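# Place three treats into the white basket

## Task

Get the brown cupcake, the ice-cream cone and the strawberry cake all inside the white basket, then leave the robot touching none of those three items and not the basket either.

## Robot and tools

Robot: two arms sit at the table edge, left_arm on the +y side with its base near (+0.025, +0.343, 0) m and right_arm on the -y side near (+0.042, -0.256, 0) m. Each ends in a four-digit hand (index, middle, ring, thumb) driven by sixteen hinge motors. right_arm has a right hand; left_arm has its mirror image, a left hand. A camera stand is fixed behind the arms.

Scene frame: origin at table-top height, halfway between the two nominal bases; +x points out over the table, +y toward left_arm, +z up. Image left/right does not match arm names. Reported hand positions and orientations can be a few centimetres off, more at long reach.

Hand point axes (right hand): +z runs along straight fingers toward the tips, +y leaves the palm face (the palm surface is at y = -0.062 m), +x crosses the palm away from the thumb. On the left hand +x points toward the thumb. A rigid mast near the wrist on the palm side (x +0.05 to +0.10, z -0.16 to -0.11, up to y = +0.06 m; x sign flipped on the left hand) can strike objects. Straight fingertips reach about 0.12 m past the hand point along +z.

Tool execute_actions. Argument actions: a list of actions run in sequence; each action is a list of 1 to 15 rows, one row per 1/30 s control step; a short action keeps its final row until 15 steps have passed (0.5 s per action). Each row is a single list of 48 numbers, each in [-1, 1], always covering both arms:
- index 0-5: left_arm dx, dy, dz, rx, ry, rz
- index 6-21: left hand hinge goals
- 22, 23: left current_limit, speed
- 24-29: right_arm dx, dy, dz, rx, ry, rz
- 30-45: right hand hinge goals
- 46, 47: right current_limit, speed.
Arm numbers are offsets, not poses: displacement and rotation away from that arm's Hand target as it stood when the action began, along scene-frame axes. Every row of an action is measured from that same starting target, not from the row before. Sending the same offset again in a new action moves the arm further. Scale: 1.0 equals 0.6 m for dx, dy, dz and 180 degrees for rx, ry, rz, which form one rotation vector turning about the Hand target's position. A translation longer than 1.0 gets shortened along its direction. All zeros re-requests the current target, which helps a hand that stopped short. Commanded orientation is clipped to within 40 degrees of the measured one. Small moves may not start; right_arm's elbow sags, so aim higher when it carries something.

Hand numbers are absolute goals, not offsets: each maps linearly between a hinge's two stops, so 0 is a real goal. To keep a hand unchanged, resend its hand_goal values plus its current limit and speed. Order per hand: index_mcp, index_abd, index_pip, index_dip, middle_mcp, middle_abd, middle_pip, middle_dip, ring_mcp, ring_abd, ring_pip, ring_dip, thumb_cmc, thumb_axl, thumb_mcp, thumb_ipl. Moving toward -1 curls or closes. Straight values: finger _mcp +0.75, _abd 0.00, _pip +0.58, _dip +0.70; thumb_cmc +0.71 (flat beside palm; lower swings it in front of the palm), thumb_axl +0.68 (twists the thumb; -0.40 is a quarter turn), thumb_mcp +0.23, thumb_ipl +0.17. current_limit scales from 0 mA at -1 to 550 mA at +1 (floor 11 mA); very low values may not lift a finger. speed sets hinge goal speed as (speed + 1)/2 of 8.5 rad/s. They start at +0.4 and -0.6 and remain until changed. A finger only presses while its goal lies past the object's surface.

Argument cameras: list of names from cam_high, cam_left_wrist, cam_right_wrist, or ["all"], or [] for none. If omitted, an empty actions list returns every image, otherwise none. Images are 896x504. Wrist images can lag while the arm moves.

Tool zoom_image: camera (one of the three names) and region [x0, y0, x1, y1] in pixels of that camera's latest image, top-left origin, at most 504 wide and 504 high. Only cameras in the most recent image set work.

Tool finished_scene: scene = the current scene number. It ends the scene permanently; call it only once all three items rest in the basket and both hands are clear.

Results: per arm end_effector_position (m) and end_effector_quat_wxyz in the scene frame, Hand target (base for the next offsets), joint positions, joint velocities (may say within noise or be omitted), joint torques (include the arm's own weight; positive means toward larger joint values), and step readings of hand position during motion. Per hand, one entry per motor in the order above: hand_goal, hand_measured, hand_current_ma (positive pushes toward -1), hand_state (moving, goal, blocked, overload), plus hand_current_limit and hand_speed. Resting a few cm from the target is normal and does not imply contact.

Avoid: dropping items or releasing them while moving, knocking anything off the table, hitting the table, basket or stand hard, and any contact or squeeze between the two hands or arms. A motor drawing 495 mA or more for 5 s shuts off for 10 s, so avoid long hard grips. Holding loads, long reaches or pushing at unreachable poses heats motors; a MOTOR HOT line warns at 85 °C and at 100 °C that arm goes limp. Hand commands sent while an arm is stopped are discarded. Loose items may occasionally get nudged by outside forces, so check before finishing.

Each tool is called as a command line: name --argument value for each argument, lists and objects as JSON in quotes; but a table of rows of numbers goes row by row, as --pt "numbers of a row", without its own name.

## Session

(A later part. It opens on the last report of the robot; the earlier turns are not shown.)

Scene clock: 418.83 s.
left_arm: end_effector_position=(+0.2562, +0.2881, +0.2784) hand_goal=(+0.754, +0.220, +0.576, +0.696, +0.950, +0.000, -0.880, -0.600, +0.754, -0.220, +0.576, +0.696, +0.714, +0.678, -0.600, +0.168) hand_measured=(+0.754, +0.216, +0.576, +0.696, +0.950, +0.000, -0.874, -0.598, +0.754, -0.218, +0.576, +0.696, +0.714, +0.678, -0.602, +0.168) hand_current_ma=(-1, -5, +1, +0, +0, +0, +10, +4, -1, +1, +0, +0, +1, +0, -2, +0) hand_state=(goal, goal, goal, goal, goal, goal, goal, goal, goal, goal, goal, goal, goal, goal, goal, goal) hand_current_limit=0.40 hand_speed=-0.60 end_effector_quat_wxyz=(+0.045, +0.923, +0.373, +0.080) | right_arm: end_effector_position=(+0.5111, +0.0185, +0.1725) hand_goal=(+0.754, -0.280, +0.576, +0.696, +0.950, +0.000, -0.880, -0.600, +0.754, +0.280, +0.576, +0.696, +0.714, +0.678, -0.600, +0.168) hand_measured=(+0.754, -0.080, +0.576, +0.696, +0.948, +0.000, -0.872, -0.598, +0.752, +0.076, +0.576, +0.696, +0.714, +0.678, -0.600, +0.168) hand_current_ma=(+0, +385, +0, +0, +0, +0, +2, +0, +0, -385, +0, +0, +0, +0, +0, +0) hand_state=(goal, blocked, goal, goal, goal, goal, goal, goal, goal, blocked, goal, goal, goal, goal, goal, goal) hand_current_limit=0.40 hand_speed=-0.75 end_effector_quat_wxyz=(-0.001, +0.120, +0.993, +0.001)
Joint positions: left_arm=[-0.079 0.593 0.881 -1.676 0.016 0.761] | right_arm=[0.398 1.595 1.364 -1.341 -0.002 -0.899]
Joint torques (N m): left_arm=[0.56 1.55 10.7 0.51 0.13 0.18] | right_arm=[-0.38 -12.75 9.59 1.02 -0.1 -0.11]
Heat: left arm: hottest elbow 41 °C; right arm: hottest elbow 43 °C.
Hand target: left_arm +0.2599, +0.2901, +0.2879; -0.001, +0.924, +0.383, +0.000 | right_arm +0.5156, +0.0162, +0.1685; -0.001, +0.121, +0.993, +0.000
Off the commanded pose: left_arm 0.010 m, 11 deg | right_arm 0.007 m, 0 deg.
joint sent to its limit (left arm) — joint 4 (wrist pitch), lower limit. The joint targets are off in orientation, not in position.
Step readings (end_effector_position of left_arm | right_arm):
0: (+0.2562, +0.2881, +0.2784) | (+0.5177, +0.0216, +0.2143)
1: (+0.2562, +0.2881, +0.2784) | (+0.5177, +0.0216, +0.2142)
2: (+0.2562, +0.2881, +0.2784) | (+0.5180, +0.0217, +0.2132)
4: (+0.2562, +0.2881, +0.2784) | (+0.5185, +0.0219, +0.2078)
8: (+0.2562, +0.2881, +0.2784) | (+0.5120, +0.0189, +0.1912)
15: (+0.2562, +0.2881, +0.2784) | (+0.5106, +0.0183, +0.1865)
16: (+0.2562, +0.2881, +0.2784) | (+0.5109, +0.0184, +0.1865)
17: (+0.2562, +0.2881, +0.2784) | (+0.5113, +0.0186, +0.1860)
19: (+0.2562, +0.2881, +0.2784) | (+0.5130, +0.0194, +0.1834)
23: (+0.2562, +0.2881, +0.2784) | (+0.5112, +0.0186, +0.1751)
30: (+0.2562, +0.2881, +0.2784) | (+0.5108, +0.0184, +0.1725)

execute_actions --actions '[[[0,0,0,0,0,0,0.754,0.22,0.576,0.696,0.95,0,-0.88,-0.6,0.754,-0.22,0.576,0.696,0.714,0.678,-0.6,0.168,0.4,-0.6,0,0,-0.015,0,0,0,0.754,-0.28,0.576,0.696,0.95,0,-0.88,-0.6,0.754,0.28,0.576,0.696,0.714,0.678,-0.6,0.168,0.4,-0.75]],[[0,0,0,0,0,0,0.754,0.22,0.576,0.696,0.95,0,-0.88,-0.6,0.754,-0.22,0.576,0.696,0.714,0.678,-0.6,0.168,0.4,-0.6,0,0,-0.01,0,0,0,0.754,-0.28,0.576,0.696,0.95,0,-0.88,-0.6,0.754,0.28,0.576,0.696,0.714,0.678,-0.6,0.168,0.4,-0.75]]]'

Scene clock: 426.37 s.
left_arm: end_effector_position=(+0.2562, +0.2881, +0.2784) hand_goal=(+0.754, +0.220, +0.576, +0.696, +0.950, +0.000, -0.880, -0.600, +0.754, -0.220, +0.576, +0.696, +0.714, +0.678, -0.600, +0.168) hand_measured=(+0.754, +0.216, +0.576, +0.696, +0.950, +0.000, -0.874, -0.598, +0.754, -0.218, +0.576, +0.696, +0.714, +0.678, -0.602, +0.168) hand_current_ma=(-1, -5, +1, +0, +0, +0, +10, +4, -1, +1, +0, +0, +1, +0, -2, +0) hand_state=(goal, goal, goal, goal, goal, goal, goal, goal, goal, goal, goal, goal, goal, goal, goal, goal) hand_current_limit=0.40 hand_speed=-0.60 end_effector_quat_wxyz=(+0.045, +0.923, +0.373, +0.080) | right_arm: end_effector_position=(+0.5121, +0.0189, +0.1659) hand_goal=(+0.754, -0.280, +0.576, +0.696, +0.950, +0.000, -0.880, -0.600, +0.754, +0.280, +0.576, +0.696, +0.714, +0.678, -0.600, +0.168) hand_measured=(+0.754, -0.080, +0.576, +0.696, +0.948, +0.000, -0.872, -0.598, +0.754, +0.076, +0.576, +0.696, +0.714, +0.678, -0.600, +0.168) hand_current_ma=(+0, +385, +0, +0, +0, +0, +2, +0, +0, -385, +0, +0, +0, +0, +0, +0) hand_state=(goal, blocked, goal, goal, goal, goal, goal, goal, goal, blocked, goal, goal, goal, goal, goal, goal) hand_current_limit=0.40 hand_speed=-0.75 end_effector_quat_wxyz=(+0.004, +0.120, +0.993, +0.004)
Joint positions: left_arm=[-0.079 0.593 0.881 -1.676 0.016 0.761] | right_arm=[0.398 1.595 1.344 -1.308 -0.002 -0.899]
Joint torques (N m): left_arm=[0.56 1.55 10.7 0.51 0.14 0.18] | right_arm=[-0.38 -12.04 8.91 1.31 -0.11 -0.11]
Heat: left arm: hottest elbow 41 °C; right arm: hottest elbow 43 °C.
Hand target: left_arm +0.2599, +0.2901, +0.2879; -0.001, +0.924, +0.383, +0.000 | right_arm +0.5158, +0.0162, +0.1536; +0.000, +0.121, +0.993, +0.000
Off the commanded pose: left_arm 0.010 m, 11 deg | right_arm 0.013 m, 1 deg.
joint sent to its limit (left arm) — joint 4 (wrist pitch), lower limit. The joint targets are off in orientation, not in position.
Step readings (end_effector_position of left_arm | right_arm):
0: (+0.2562, +0.2881, +0.2784) | (+0.5111, +0.0185, +0.1725)
1: (+0.2562, +0.2881, +0.2784) | (+0.5111, +0.0185, +0.1726)
2: (+0.2562, +0.2881, +0.2784) | (+0.5114, +0.0186, +0.1725)
4: (+0.2562, +0.2881, +0.2784) | (+0.5120, +0.0189, +0.1714)
8: (+0.2562, +0.2881, +0.2784) | (+0.5115, +0.0187, +0.1682)
15: (+0.2562, +0.2881, +0.2784) | (+0.5113, +0.0186, +0.1672)
16: (+0.2562, +0.2881, +0.2784) | (+0.5114, +0.0187, +0.1672)
17: (+0.2562, +0.2881, +0.2784) | (+0.5114, +0.0187, +0.1670)
19: (+0.2562, +0.2881, +0.2784) | (+0.5120, +0.0189, +0.1664)
23: (+0.2562, +0.2881, +0.2784) | (+0.5121, +0.0189, +0.1659)
30: (+0.2562, +0.2881, +0.2784) | (+0.5121, +0.0189, +0.1659)

execute_actions --actions '[[[0,0,0,0,0,0,0.754,0.22,0.576,0.696,0.95,0,-0.88,-0.6,0.754,-0.22,0.576,0.696,0.714,0.678,-0.6,0.168,0.4,-0.6,0,0,0.006,0,0,0,0.754,-0.08,0.576,0.696,0.95,0,-0.88,-0.6,0.754,0.076,0.576,0.696,0.714,0.678,-0.6,0.168,0.4,-0.8]],[[0,0,0,0,0,0,0.754,0.22,0.576,0.696,0.95,0,-0.88,-0.6,0.754,-0.22,0.576,0.696,0.714,0.678,-0.6,0.168,0.4,-0.6,0,0,0,0,0,0,0.754,0.0,0.576,0.696,0.95,0,-0.88,-0.6,0.754,-0.02,0.576,0.696,0.714,0.678,-0.6,0.168,0.4,-0.88]],[[0,0,0,0,0,0,0.754,0.22,0.576,0.696,0.95,0,-0.88,-0.6,0.754,-0.22,0.576,0.696,0.714,0.678,-0.6,0.168,0.4,-0.6,0,0,0,0,0,0,0.754,0.07,0.576,0.696,0.95,0,-0.88,-0.6,0.754,-0.1,0.576,0.696,0.714,0.678,-0.6,0.168,0.4,-0.82]]]'

execute_actions --actions '[[[0,0,0,0,0,0,0.754,0.22,0.576,0.696,0.95,0,-0.88,-0.6,0.754,-0.22,0.576,0.696,0.714,0.678,-0.6,0.168,0.4,-0.6,0,0,0.05,0,0,0,0.754,0.07,0.576,0.696,0.95,0,-0.88,-0.6,0.754,-0.1,0.576,0.696,0.714,0.678,-0.6,0.168,0.4,-0.8]],[[0,0,0,0,0,0,0.754,0.22,0.576,0.696,0.95,0,-0.88,-0.6,0.754,-0.22,0.576,0.696,0.714,0.678,-0.6,0.168,0.4,-0.6,0,0,0.08,0,0,0,0.754,0.07,0.576,0.696,0.95,0,-0.88,-0.6,0.754,-0.1,0.576,0.696,0.714,0.678,-0.6,0.168,0.4,-0.8]],[[0,0,0,0,0,0,0.754,0.22,0.576,0.696,0.95,0,-0.88,-0.6,0.754,-0.22,0.576,0.696,0.714,0.678,-0.6,0.168,0.4,-0.6,0,0,0.09,0,0,0,0.754,0.07,0.576,0.696,0.95,0,-0.88,-0.6,0.754,-0.1,0.576,0.696,0.714,0.678,-0.6,0.168,0.4,-0.8]],[[0,0,0,0,0,0,0.754,0.22,0.576,0.696,0.95,0,-0.88,-0.6,0.754,-0.22,0.576,0.696,0.714,0.678,-0.6,0.168,0.4,-0.6,0.03,-0.08,0,0,0,0,0.754,0.07,0.576,0.696,0.95,0,-0.88,-0.6,0.754,-0.1,0.576,0.696,0.714,0.678,-0.6,0.168,0.4,-0.8]],[[0,0,0,0,0,0,0.754,0.22,0.576,0.696,0.95,0,-0.88,-0.6,0.754,-0.22,0.576,0.696,0.714,0.678,-0.6,0.168,0.4,-0.6,0.03,-0.09,0,0,0,0,0.754,0.07,0.576,0.696,0.95,0,-0.88,-0.6,0.754,-0.1,0.576,0.696,0.714,0.678,-0.6,0.168,0.4,-0.8]],[[0,0,0,0,0,0,0.754,0.22,0.576,0.696,0.95,0,-0.88,-0.6,0.754,-0.22,0.576,0.696,0.714,0.678,-0.6,0.168,0.4,-0.6,0.02,-0.09,0,0,0,0,0.754,0.07,0.576,0.696,0.95,0,-0.88,-0.6,0.754,-0.1,0.576,0.696,0.714,0.678,-0.6,0.168,0.4,-0.8]],[[0,0,0,0,0,0,0.754,0.22,0.576,0.696,0.95,0,-0.88,-0.6,0.754,-0.22,0.576,0.696,0.714,0.678,-0.6,0.168,0.4,-0.6,0.0,-0.09,0,0,0,0,0.754,0.07,0.576,0.696,0.95,0,-0.88,-0.6,0.754,-0.1,0.576,0.696,0.714,0.678,-0.6,0.168,0.4,-0.8]]]' --cameras '["cam_high"]'

zoom_image --camera "cam_high" --region '[320, 160, 560, 330]'

Scene clock: 467.90 s.
left_arm: end_effector_position=(+0.2562, +0.2881, +0.2784) hand_goal=(+0.754, +0.220, +0.576, +0.696, +0.950, +0.000, -0.880, -0.600, +0.754, -0.220, +0.576, +0.696, +0.714, +0.678, -0.600, +0.168) hand_measured=(+0.754, +0.216, +0.576, +0.696, +0.950, +0.000, -0.874, -0.598, +0.754, -0.218, +0.576, +0.696, +0.714, +0.678, -0.602, +0.168) hand_current_ma=(-1, -5, +1, +0, +0, +0, +10, +4, -1, +1, +0, +0, +1, +0, -2, +0) hand_state=(goal, goal, goal, goal, goal, goal, goal, goal, goal, goal, goal, goal, goal, goal, goal, goal) hand_current_limit=0.40 hand_speed=-0.60 end_effector_quat_wxyz=(+0.045, +0.923, +0.373, +0.080) | right_arm: end_effector_position=(+0.5121, +0.0189, +0.1659) hand_goal=(+0.754, +0.070, +0.576, +0.696, +0.950, +0.000, -0.880, -0.600, +0.754, -0.100, +0.576, +0.696, +0.714, +0.678, -0.600, +0.168) hand_measured=(+0.754, +0.066, +0.576, +0.696, +0.948, +0.000, -0.872, -0.598, +0.754, -0.096, +0.576, +0.696, +0.714, +0.678, -0.600, +0.168) hand_current_ma=(+0, +0, +0, +0, +0, +0, +2, +0, +0, +1, +0, +0, +0, +0, +0, +0) hand_state=(goal, goal, goal, goal, goal, goal, goal, goal, goal, goal, goal, goal, goal, goal, goal, goal) hand_current_limit=0.40 hand_speed=-0.82 end_effector_quat_wxyz=(+0.004, +0.120, +0.993, +0.004)
Joint positions: left_arm=[-0.079 0.593 0.881 -1.676 0.016 0.761] | right_arm=[0.398 1.595 1.344 -1.308 -0.002 -0.899]
Joint torques (N m): left_arm=[0.56 1.49 10.7 0.51 0.13 0.18] | right_arm=[-0.32 -12.28 9.43 0.96 -0.11 -0.12]
Heat: left arm: hottest elbow 41 °C; right arm: hottest elbow 40 °C.
Hand target: left_arm +0.2599, +0.2901, +0.2879; -0.001, +0.924, +0.383, +0.000 | right_arm +0.5158, +0.0162, +0.1572; +0.000, +0.121, +0.993, +0.000
Off the commanded pose: left_arm 0.010 m, 11 deg | right_arm 0.010 m, 1 deg.
joint sent to its limit (left arm) — joint 4 (wrist pitch), lower limit. The joint targets are off in orientation, not in position.
Step readings (end_effector_position of left_arm | right_arm):
0: (+0.2562, +0.2881, +0.2784) | (+0.5121, +0.0189, +0.1659)
1: (+0.2562, +0.2881, +0.2784) | (+0.5121, +0.0189, +0.1659)
2: (+0.2562, +0.2881, +0.2784) | (+0.5121, +0.0189, +0.1659)
4: (+0.2562, +0.2881, +0.2784) | (+0.5121, +0.0189, +0.1659)
8: (+0.2562, +0.2881, +0.2784) | (+0.5121, +0.0189, +0.1659)
15: (+0.2562, +0.2881, +0.2784) | (+0.5121, +0.0189, +0.1659)
16: (+0.2562, +0.2881, +0.2784) | (+0.5121, +0.0189, +0.1659)
17: (+0.2562, +0.2881, +0.2784) | (+0.5121, +0.0189, +0.1659)
19: (+0.2562, +0.2881, +0.2784) | (+0.5121, +0.0189, +0.1659)
23: (+0.2562, +0.2881, +0.2784) | (+0.5121, +0.0189, +0.1659)
30: (+0.2562, +0.2881, +0.2784) | (+0.5121, +0.0189, +0.1659)
31: (+0.2562, +0.2881, +0.2784) | (+0.5121, +0.0189, +0.1659)
32: (+0.2562, +0.2881, +0.2784) | (+0.5121, +0.0189, +0.1659)
34: (+0.2562, +0.2881, +0.2784) | (+0.5121, +0.0189, +0.1659)
38: (+0.2562, +0.2881, +0.2784) | (+0.5121, +0.0189, +0.1659)
45: (+0.2562, +0.2881, +0.2784) | (+0.5121, +0.0189, +0.1659)

Scene clock: 471.87 s.
left_arm: end_effector_position=(+0.2562, +0.2881, +0.2784) hand_goal=(+0.754, +0.220, +0.576, +0.696, +0.950, +0.000, -0.880, -0.600, +0.754, -0.220, +0.576, +0.696, +0.714, +0.678, -0.600, +0.168) hand_measured=(+0.754, +0.216, +0.576, +0.696, +0.950, +0.000, -0.874, -0.598, +0.754, -0.218, +0.576, +0.696, +0.714, +0.678, -0.602, +0.168) hand_current_ma=(-1, -5, +1, +0, +0, +0, +10, +4, -1, +1, +0, +0, +1, +0, -2, +0) hand_state=(goal, goal, goal, goal, goal, goal, goal, goal, goal, goal, goal, goal, goal, goal, goal, goal) hand_current_limit=0.40 hand_speed=-0.60 end_effector_quat_wxyz=(+0.045, +0.923, +0.373, +0.080) | right_arm: end_effector_position=(+0.5527, -0.1982, +0.2812) hand_goal=(+0.754, +0.070, +0.576, +0.696, +0.950, +0.000, -0.880, -0.600, +0.754, -0.100, +0.576, +0.696, +0.714, +0.678, -0.600, +0.168) hand_measured=(+0.752, +0.070, +0.576, +0.696, +0.948, +0.000, -0.872, -0.598, +0.752, -0.096, +0.576, +0.696, +0.714, +0.678, -0.600, +0.168) hand_current_ma=(+0, +0, +0, +0, +0, +0, +2, +0, +0, +0, +0, +0, +0, +0, +0, +0) hand_state=(goal, goal, goal, goal, goal, goal, goal, goal, goal, goal, goal, goal, goal, goal, goal, goal) hand_current_limit=0.40 hand_speed=-0.80 end_effector_quat_wxyz=(-0.007, +0.130, +0.991, -0.002)
Joint positions: left_arm=[-0.079 0.593 0.881 -1.676 0.016 0.761] | right_arm=[-0.073 1.571 1.625 -1.639 0.002 -1.349]
Joint torques (N m): left_arm=[0.56 1.55 10.7 0.51 0.13 0.18] | right_arm=[0.91 -11.69 13.44 0.39 -0.27 -0.18]
Heat: left arm: hottest elbow 41 °C; right arm: hottest elbow 41 °C.
Hand target: left_arm +0.2599, +0.2901, +0.2879; -0.001, +0.924, +0.383, +0.000 | right_arm +0.5636, -0.1937, +0.2890; -0.001, +0.121, +0.993, +0.000
Off the commanded pose: left_arm 0.010 m, 11 deg | right_arm 0.014 m, 1 deg.
joint sent to its limit (left arm) — joint 4 (wrist pitch), lower limit. The joint targets are off in orientation, not in position.
Step readings (end_effector_position of left_arm | right_arm):
0: (+0.2562, +0.2881, +0.2784) | (+0.5121, +0.0189, +0.1659)
1: (+0.2562, +0.2881, +0.2784) | (+0.5121, +0.0189, +0.1659)
2: (+0.2562, +0.2881, +0.2784) | (+0.5116, +0.0187, +0.1657)
4: (+0.2562, +0.2881, +0.2784) | (+0.5079, +0.0170, +0.1646)
8: (+0.2562, +0.2881, +0.2784) | (+0.5016, +0.0141, +0.1631)
15: (+0.2562, +0.2881, +0.2784) | (+0.5014, +0.0140, +0.1660)
16: (+0.2562, +0.2881, +0.2784) | (+0.5014, +0.0140, +0.1664)
17: (+0.2562, +0.2881, +0.2784) | (+0.5005, +0.0136, +0.1678)
19: (+0.2562, +0.2881, +0.2784) | (+0.4982, +0.0125, +0.1744)
23: (+0.2562, +0.2881, +0.2784) | (+0.5014, +0.0140, +0.1985)
30: (+0.2562, +0.2881, +0.2784) | (+0.5052, +0.0157, +0.2213)
31: (+0.2562, +0.2881, +0.2784) | (+0.5047, +0.0155, +0.2213)
32: (+0.2562, +0.2881, +0.2784) | (+0.5032, +0.0148, +0.2224)
34: (+0.2562, +0.2881, +0.2784) | (+0.4992, +0.0130, +0.2296)
38: (+0.2562, +0.2881, +0.2784) | (+0.5035, +0.0149, +0.2568)
45: (+0.2562, +0.2881, +0.2784) | (+0.5062, +0.0162, +0.2746)
46: (+0.2562, +0.2881, +0.2784) | (+0.5058, +0.0156, +0.2745)
47: (+0.2562, +0.2881, +0.2784) | (+0.5057, +0.0146, +0.2745)
49: (+0.2562, +0.2881, +0.2784) | (+0.5089, +0.0069, +0.2745)
53: (+0.2562, +0.2881, +0.2784) | (+0.5223, -0.0224, +0.2744)
60: (+0.2562, +0.2881, +0.2784) | (+0.5287, -0.0409, +0.2742)
61: (+0.2562, +0.2881, +0.2784) | (+0.5281, -0.0403, +0.2742)
62: (+0.2562, +0.2881, +0.2784) | (+0.5281, -0.0415, +0.2742)
64: (+0.2562, +0.2881, +0.2784) | (+0.5287, -0.0461, +0.2744)
68: (+0.2562, +0.2881, +0.2784) | (+0.5372, -0.0740, +0.2744)
75: (+0.2562, +0.2881, +0.2784) | (+0.5428, -0.0948, +0.2759)
76: (+0.2562, +0.2881, +0.2784) | (+0.5426, -0.0941, +0.2764)
77: (+0.2562, +0.2881, +0.2784) | (+0.5426, -0.0952, +0.2768)
79: (+0.2562, +0.2881, +0.2784) | (+0.5427, -0.0996, +0.2775)
83: (+0.2562, +0.2881, +0.2784) | (+0.5484, -0.1271, +0.2786)
90: (+0.2562, +0.2881, +0.2784) | (+0.5534, -0.1472, +0.2812)
91: (+0.2562, +0.2881, +0.2784) | (+0.5531, -0.1468, +0.2812)
92: (+0.2562, +0.2881, +0.2784) | (+0.5527, -0.1478, +0.2812)
94: (+0.2562, +0.2881, +0.2784) | (+0.5520, -0.1521, +0.2814)
98: (+0.2562, +0.2881, +0.2784) | (+0.5539, -0.1793, +0.2814)
105: (+0.2562, +0.2881, +0.2784) | (+0.5541, -0.1996, +0.2813)
Images, in order (width x height): cam_high 896x504.

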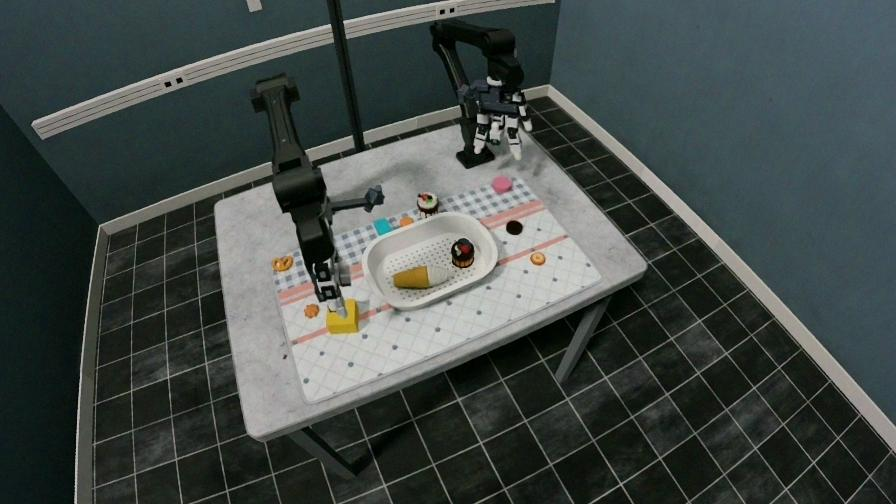

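Scaled by 2.100 from the camera's 896x504 image, which has a finer 1280x720 frame.

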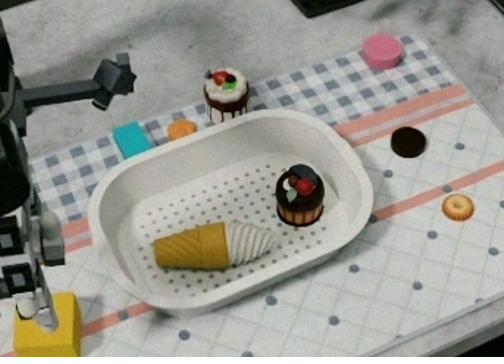

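execute_actions --actions '[[[0.01,-0.0883,0,0,0,0,0.754,0.22,0.576,0.696,0.95,0,-0.88,-0.6,0.754,-0.22,0.576,0.696,0.714,0.678,-0.6,0.168,0.4,-0.6,0,0,0,0,0,0,0.754,0.07,0.576,0.696,0.95,0,-0.88,-0.6,0.754,-0.1,0.576,0.696,0.714,0.678,-0.6,0.168,0.4,-0.8]],[[0.01,-0.0883,0,0,0,0,0.754,0.22,0.576,0.696,0.95,0,-0.88,-0.6,0.754,-0.22,0.576,0.696,0.714,0.678,-0.6,0.168,0.4,-0.6,0,0,0,0,0,0,0.754,0.07,0.576,0.696,0.95,0,-0.88,-0.6,0.754,-0.1,0.576,0.696,0.714,0.678,-0.6,0.168,0.4,-0.8]],[[0.01,-0.0883,-0.015,0,0,0,0.754,0.22,0.576,0.696,0.95,0,-0.88,-0.6,0.754,-0.22,0.576,0.696,0.714,0.678,-0.6,0.168,0.4,-0.6,0,0,0,0,0,0,0.754,0.07,0.576,0.696,0.95,0,-0.88,-0.6,0.754,-0.1,0.576,0.696,0.714,0.678,-0.6,0.168,0.4,-0.8]],[[0.01,-0.0883,-0.025,0,0,0,0.754,0.22,0.576,0.696,0.95,0,-0.88,-0.6,0.754,-0.22,0.576,0.696,0.714,0.678,-0.6,0.168,0.4,-0.6,0,0,0,0,0,0,0.754,0.07,0.576,0.696,0.95,0,-0.88,-0.6,0.754,-0.1,0.576,0.696,0.714,0.678,-0.6,0.168,0.4,-0.8]],[[0.0105,-0.0883,-0.025,0,0,0,0.754,0.22,0.576,0.696,0.95,0,-0.88,-0.6,0.754,-0.22,0.576,0.696,0.714,0.678,-0.6,0.168,0.4,-0.6,0,0,0,0,0,0,0.754,0.07,0.576,0.696,0.95,0,-0.88,-0.6,0.754,-0.1,0.576,0.696,0.714,0.678,-0.6,0.168,0.4,-0.8]]]' --cameras '["cam_high", "cam_left_wrist"]'

Scene clock: 506.63 s.
left_arm: end_effector_position=(+0.2815, +0.0399, +0.2273) hand_goal=(+0.754, +0.220, +0.576, +0.696, +0.950, +0.000, -0.880, -0.600, +0.754, -0.220, +0.576, +0.696, +0.714, +0.678, -0.600, +0.168) hand_measured=(+0.752, +0.218, +0.576, +0.696, +0.950, +0.000, -0.874, -0.598, +0.752, -0.218, +0.576, +0.696, +0.714, +0.678, -0.602, +0.168) hand_current_ma=(-1, -3, +1, +0, +0, +0, +10, +4, -1, +1, +0, +0, +1, +0, -2, +0) hand_state=(goal, goal, goal, goal, goal, goal, goal, goal, goal, goal, goal, goal, goal, goal, goal, goal) hand_current_limit=0.40 hand_speed=-0.60 end_effector_quat_wxyz=(-0.025, +0.924, +0.381, -0.009) | right_arm: end_effector_position=(+0.5527, -0.1982, +0.2812) hand_goal=(+0.754, +0.070, +0.576, +0.696, +0.950, +0.000, -0.880, -0.600, +0.754, -0.100, +0.576, +0.696, +0.714, +0.678, -0.600, +0.168) hand_measured=(+0.752, +0.070, +0.576, +0.696, +0.948, +0.000, -0.872, -0.598, +0.752, -0.096, +0.576, +0.696, +0.714, +0.678, -0.600, +0.168) hand_current_ma=(+0, +0, +0, +0, +0, +0, +2, +0, +0, +0, +0, +0, +0, +0, +0, +0) hand_state=(goal, goal, goal, goal, goal, goal, goal, goal, goal, goal, goal, goal, goal, goal, goal, goal) hand_current_limit=0.40 hand_speed=-0.80 end_effector_quat_wxyz=(-0.007, +0.130, +0.992, -0.002)
Joint positions: left_arm=[-0.997 1.198 1.122 -1.547 0.006 -0.169] | right_arm=[-0.073 1.571 1.625 -1.639 0.002 -1.349]
Joint torques (N m): left_arm=[-1.49 -7.71 12.68 0.35 -0.26 -0.02] | right_arm=[0.97 -11.52 13.46 0.39 -0.27 -0.16]
Heat: left arm: hottest elbow 41 °C; right arm: hottest elbow 43 °C.
Hand target: left_arm +0.2903, +0.0252, +0.2490; +0.000, +0.924, +0.383, +0.000 | right_arm +0.5636, -0.1937, +0.2890; -0.001, +0.121, +0.993, +0.000
Off the commanded pose: left_arm 0.028 m, 3 deg | right_arm 0.014 m, 1 deg.
Step readings (end_effector_position of left_arm | right_arm):
0: (+0.2562, +0.2881, +0.2784) | (+0.5527, -0.1982, +0.2812)
1: (+0.2563, +0.2880, +0.2784) | (+0.5527, -0.1982, +0.2812)
2: (+0.2563, +0.2862, +0.2783) | (+0.5527, -0.1982, +0.2812)
4: (+0.2557, +0.2751, +0.2767) | (+0.5527, -0.1982, +0.2812)
8: (+0.2524, +0.2457, +0.2694) | (+0.5527, -0.1982, +0.2812)
15: (+0.2562, +0.2389, +0.2615) | (+0.5527, -0.1982, +0.2812)
16: (+0.2565, +0.2388, +0.2616) | (+0.5527, -0.1982, +0.2812)
17: (+0.2572, +0.2375, +0.2617) | (+0.5527, -0.1982, +0.2812)
19: (+0.2566, +0.2244, +0.2650) | (+0.5527, -0.1982, +0.2812)
23: (+0.2563, +0.1935, +0.2684) | (+0.5527, -0.1982, +0.2812)
30: (+0.2624, +0.1890, +0.2617) | (+0.5527, -0.1982, +0.2812)
31: (+0.2626, +0.1891, +0.2621) | (+0.5527, -0.1982, +0.2812)
32: (+0.2632, +0.1879, +0.2623) | (+0.5527, -0.1982, +0.2812)
34: (+0.2634, +0.1753, +0.2646) | (+0.5527, -0.1982, +0.2812)
38: (+0.2642, +0.1437, +0.2628) | (+0.5527, -0.1982, +0.2812)
45: (+0.2694, +0.1393, +0.2532) | (+0.5527, -0.1982, +0.2812)
46: (+0.2697, +0.1395, +0.2536) | (+0.5527, -0.1982, +0.2812)
47: (+0.2694, +0.1380, +0.2540) | (+0.5527, -0.1982, +0.2812)
49: (+0.2695, +0.1280, +0.2548) | (+0.5527, -0.1982, +0.2812)
53: (+0.2689, +0.0985, +0.2494) | (+0.5527, -0.1982, +0.2812)
60: (+0.2730, +0.0913, +0.2388) | (+0.5527, -0.1982, +0.2812)
61: (+0.2736, +0.0911, +0.2396) | (+0.5527, -0.1982, +0.2812)
62: (+0.2735, +0.0894, +0.2401) | (+0.5527, -0.1982, +0.2812)
64: (+0.2759, +0.0790, +0.2418) | (+0.5527, -0.1982, +0.2812)
68: (+0.2779, +0.0494, +0.2368) | (+0.5527, -0.1982, +0.2812)
75: (+0.2800, +0.0405, +0.2247) | (+0.5527, -0.1982, +0.2812)
camera_calibration:
cam_left_wrist: T_world_to_cam=[[-0.988291, -0.139032, 0.0628548, 0.228303], [-0.053091, 0.699553, 0.712606, -0.216473], [-0.143045, 0.700925, -0.698743, 0.298851], [0, 0, 0, 1]] pos_world=[0.256887, -0.0262964, 0.34873]
Images, in order (width x height): cam_high 896x504, cam_left_wrist 896x504.

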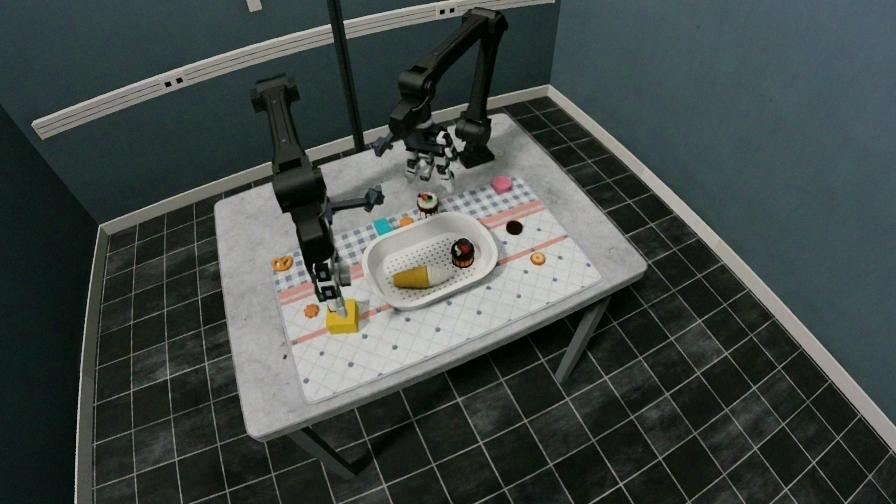

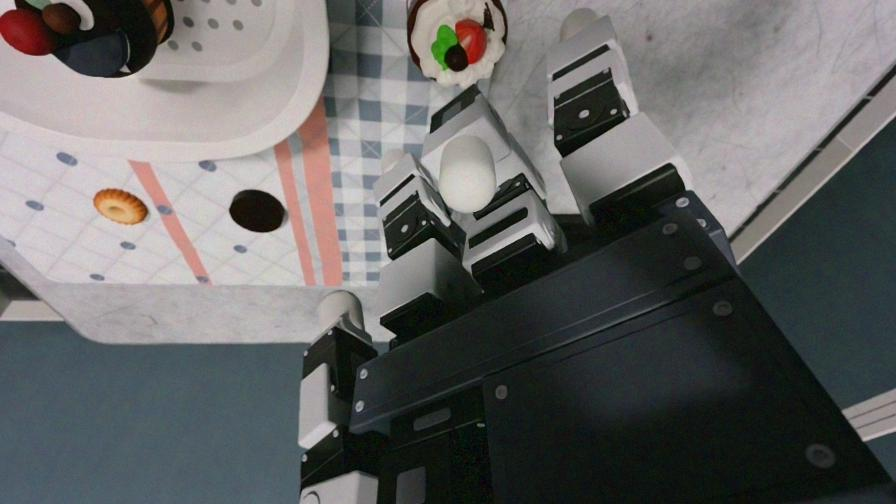

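execute_actions --actions '[[[0.007,0,-0.04,0,0,0,0.754,0.22,0.576,0.696,0.95,0,-0.88,-0.6,0.754,-0.22,0.576,0.696,0.714,0.678,-0.6,0.168,0.4,-0.6,0,0,0,0,0,0,0.754,0.07,0.576,0.696,0.95,0,-0.88,-0.6,0.754,-0.1,0.576,0.696,0.714,0.678,-0.6,0.168,0.4,-0.8]],[[0,0,-0.03,0,0,0,0.754,0.22,0.576,0.696,0.95,0,-0.88,-0.6,0.754,-0.22,0.576,0.696,0.714,0.678,-0.6,0.168,0.4,-0.6,0,0,0,0,0,0,0.754,0.07,0.576,0.696,0.95,0,-0.88,-0.6,0.754,-0.1,0.576,0.696,0.714,0.678,-0.6,0.168,0.4,-0.8]]]' --cameras '["cam_left_wrist"]'

Scene clock: 520.13 s.
left_arm: end_effector_position=(+0.2901, +0.0280, +0.2093) hand_goal=(+0.754, +0.220, +0.576, +0.696, +0.950, +0.000, -0.880, -0.600, +0.754, -0.220, +0.576, +0.696, +0.714, +0.678, -0.600, +0.168) hand_measured=(+0.752, +0.218, +0.576, +0.696, +0.950, +0.000, -0.874, -0.598, +0.752, -0.218, +0.576, +0.696, +0.714, +0.678, -0.602, +0.168) hand_current_ma=(-1, -3, +1, +0, +0, +0, +10, +4, -1, +1, +0, +0, +1, +0, -2, +0) hand_state=(goal, goal, goal, goal, goal, goal, goal, goal, goal, goal, goal, goal, goal, goal, goal, goal) hand_current_limit=0.40 hand_speed=-0.60 end_effector_quat_wxyz=(-0.001, +0.924, +0.381, -0.003) | right_arm: end_effector_position=(+0.5527, -0.1982, +0.2812) hand_goal=(+0.754, +0.070, +0.576, +0.696, +0.950, +0.000, -0.880, -0.600, +0.754, -0.100, +0.576, +0.696, +0.714, +0.678, -0.600, +0.168) hand_measured=(+0.752, +0.070, +0.576, +0.696, +0.948, +0.000, -0.872, -0.598, +0.752, -0.096, +0.576, +0.696, +0.714, +0.678, -0.600, +0.168) hand_current_ma=(+0, +0, +0, +0, +0, +0, +2, +0, +0, +0, +0, +0, +0, +0, +0, +0) hand_state=(goal, goal, goal, goal, goal, goal, goal, goal, goal, goal, goal, goal, goal, goal, goal, goal) hand_current_limit=0.40 hand_speed=-0.80 end_effector_quat_wxyz=(-0.007, +0.130, +0.992, -0.002)
Joint positions: left_arm=[-0.997 1.211 1.075 -1.437 0.005 -0.17] | right_arm=[-0.073 1.571 1.625 -1.639 0.002 -1.349]
Joint torques (N m): left_arm=[-0.56 -7.3 8.73 0.58 -0.26 0.07] | right_arm=[0.97 -11.69 13.46 0.42 -0.27 -0.15]
Heat: left arm: hottest elbow 41 °C; right arm: hottest elbow 44 °C.
Hand target: left_arm +0.2945, +0.0252, +0.2069; -0.001, +0.924, +0.383, +0.000 | right_arm +0.5636, -0.1937, +0.2890; -0.001, +0.121, +0.993, +0.000
Off the commanded pose: left_arm 0.006 m, 0 deg | right_arm 0.014 m, 1 deg.
Step readings (end_effector_position of left_arm | right_arm):
0: (+0.2815, +0.0399, +0.2273) | (+0.5527, -0.1982, +0.2812)
1: (+0.2815, +0.0399, +0.2273) | (+0.5527, -0.1982, +0.2812)
2: (+0.2821, +0.0391, +0.2276) | (+0.5527, -0.1982, +0.2812)
4: (+0.2847, +0.0355, +0.2288) | (+0.5527, -0.1982, +0.2812)
8: (+0.2889, +0.0296, +0.2307) | (+0.5527, -0.1982, +0.2812)
15: (+0.2904, +0.0275, +0.2304) | (+0.5527, -0.1982, +0.2812)
16: (+0.2905, +0.0275, +0.2303) | (+0.5527, -0.1982, +0.2812)
17: (+0.2908, +0.0271, +0.2294) | (+0.5527, -0.1982, +0.2812)
19: (+0.2910, +0.0268, +0.2250) | (+0.5527, -0.1982, +0.2812)
23: (+0.2893, +0.0291, +0.2127) | (+0.5527, -0.1982, +0.2812)
30: (+0.2901, +0.0280, +0.2092) | (+0.5527, -0.1982, +0.2812)
camera_calibration:
cam_left_wrist: T_world_to_cam=[[-0.989738, -0.137405, 0.0392317, 0.241659], [-0.0739307, 0.727336, 0.682287, -0.183201], [-0.122284, 0.672385, -0.730031, 0.29721], [0, 0, 0, 1]] pos_world=[0.261979, -0.0333857, 0.332487]
Images, in order (width x height): cam_left_wrist 896x504.

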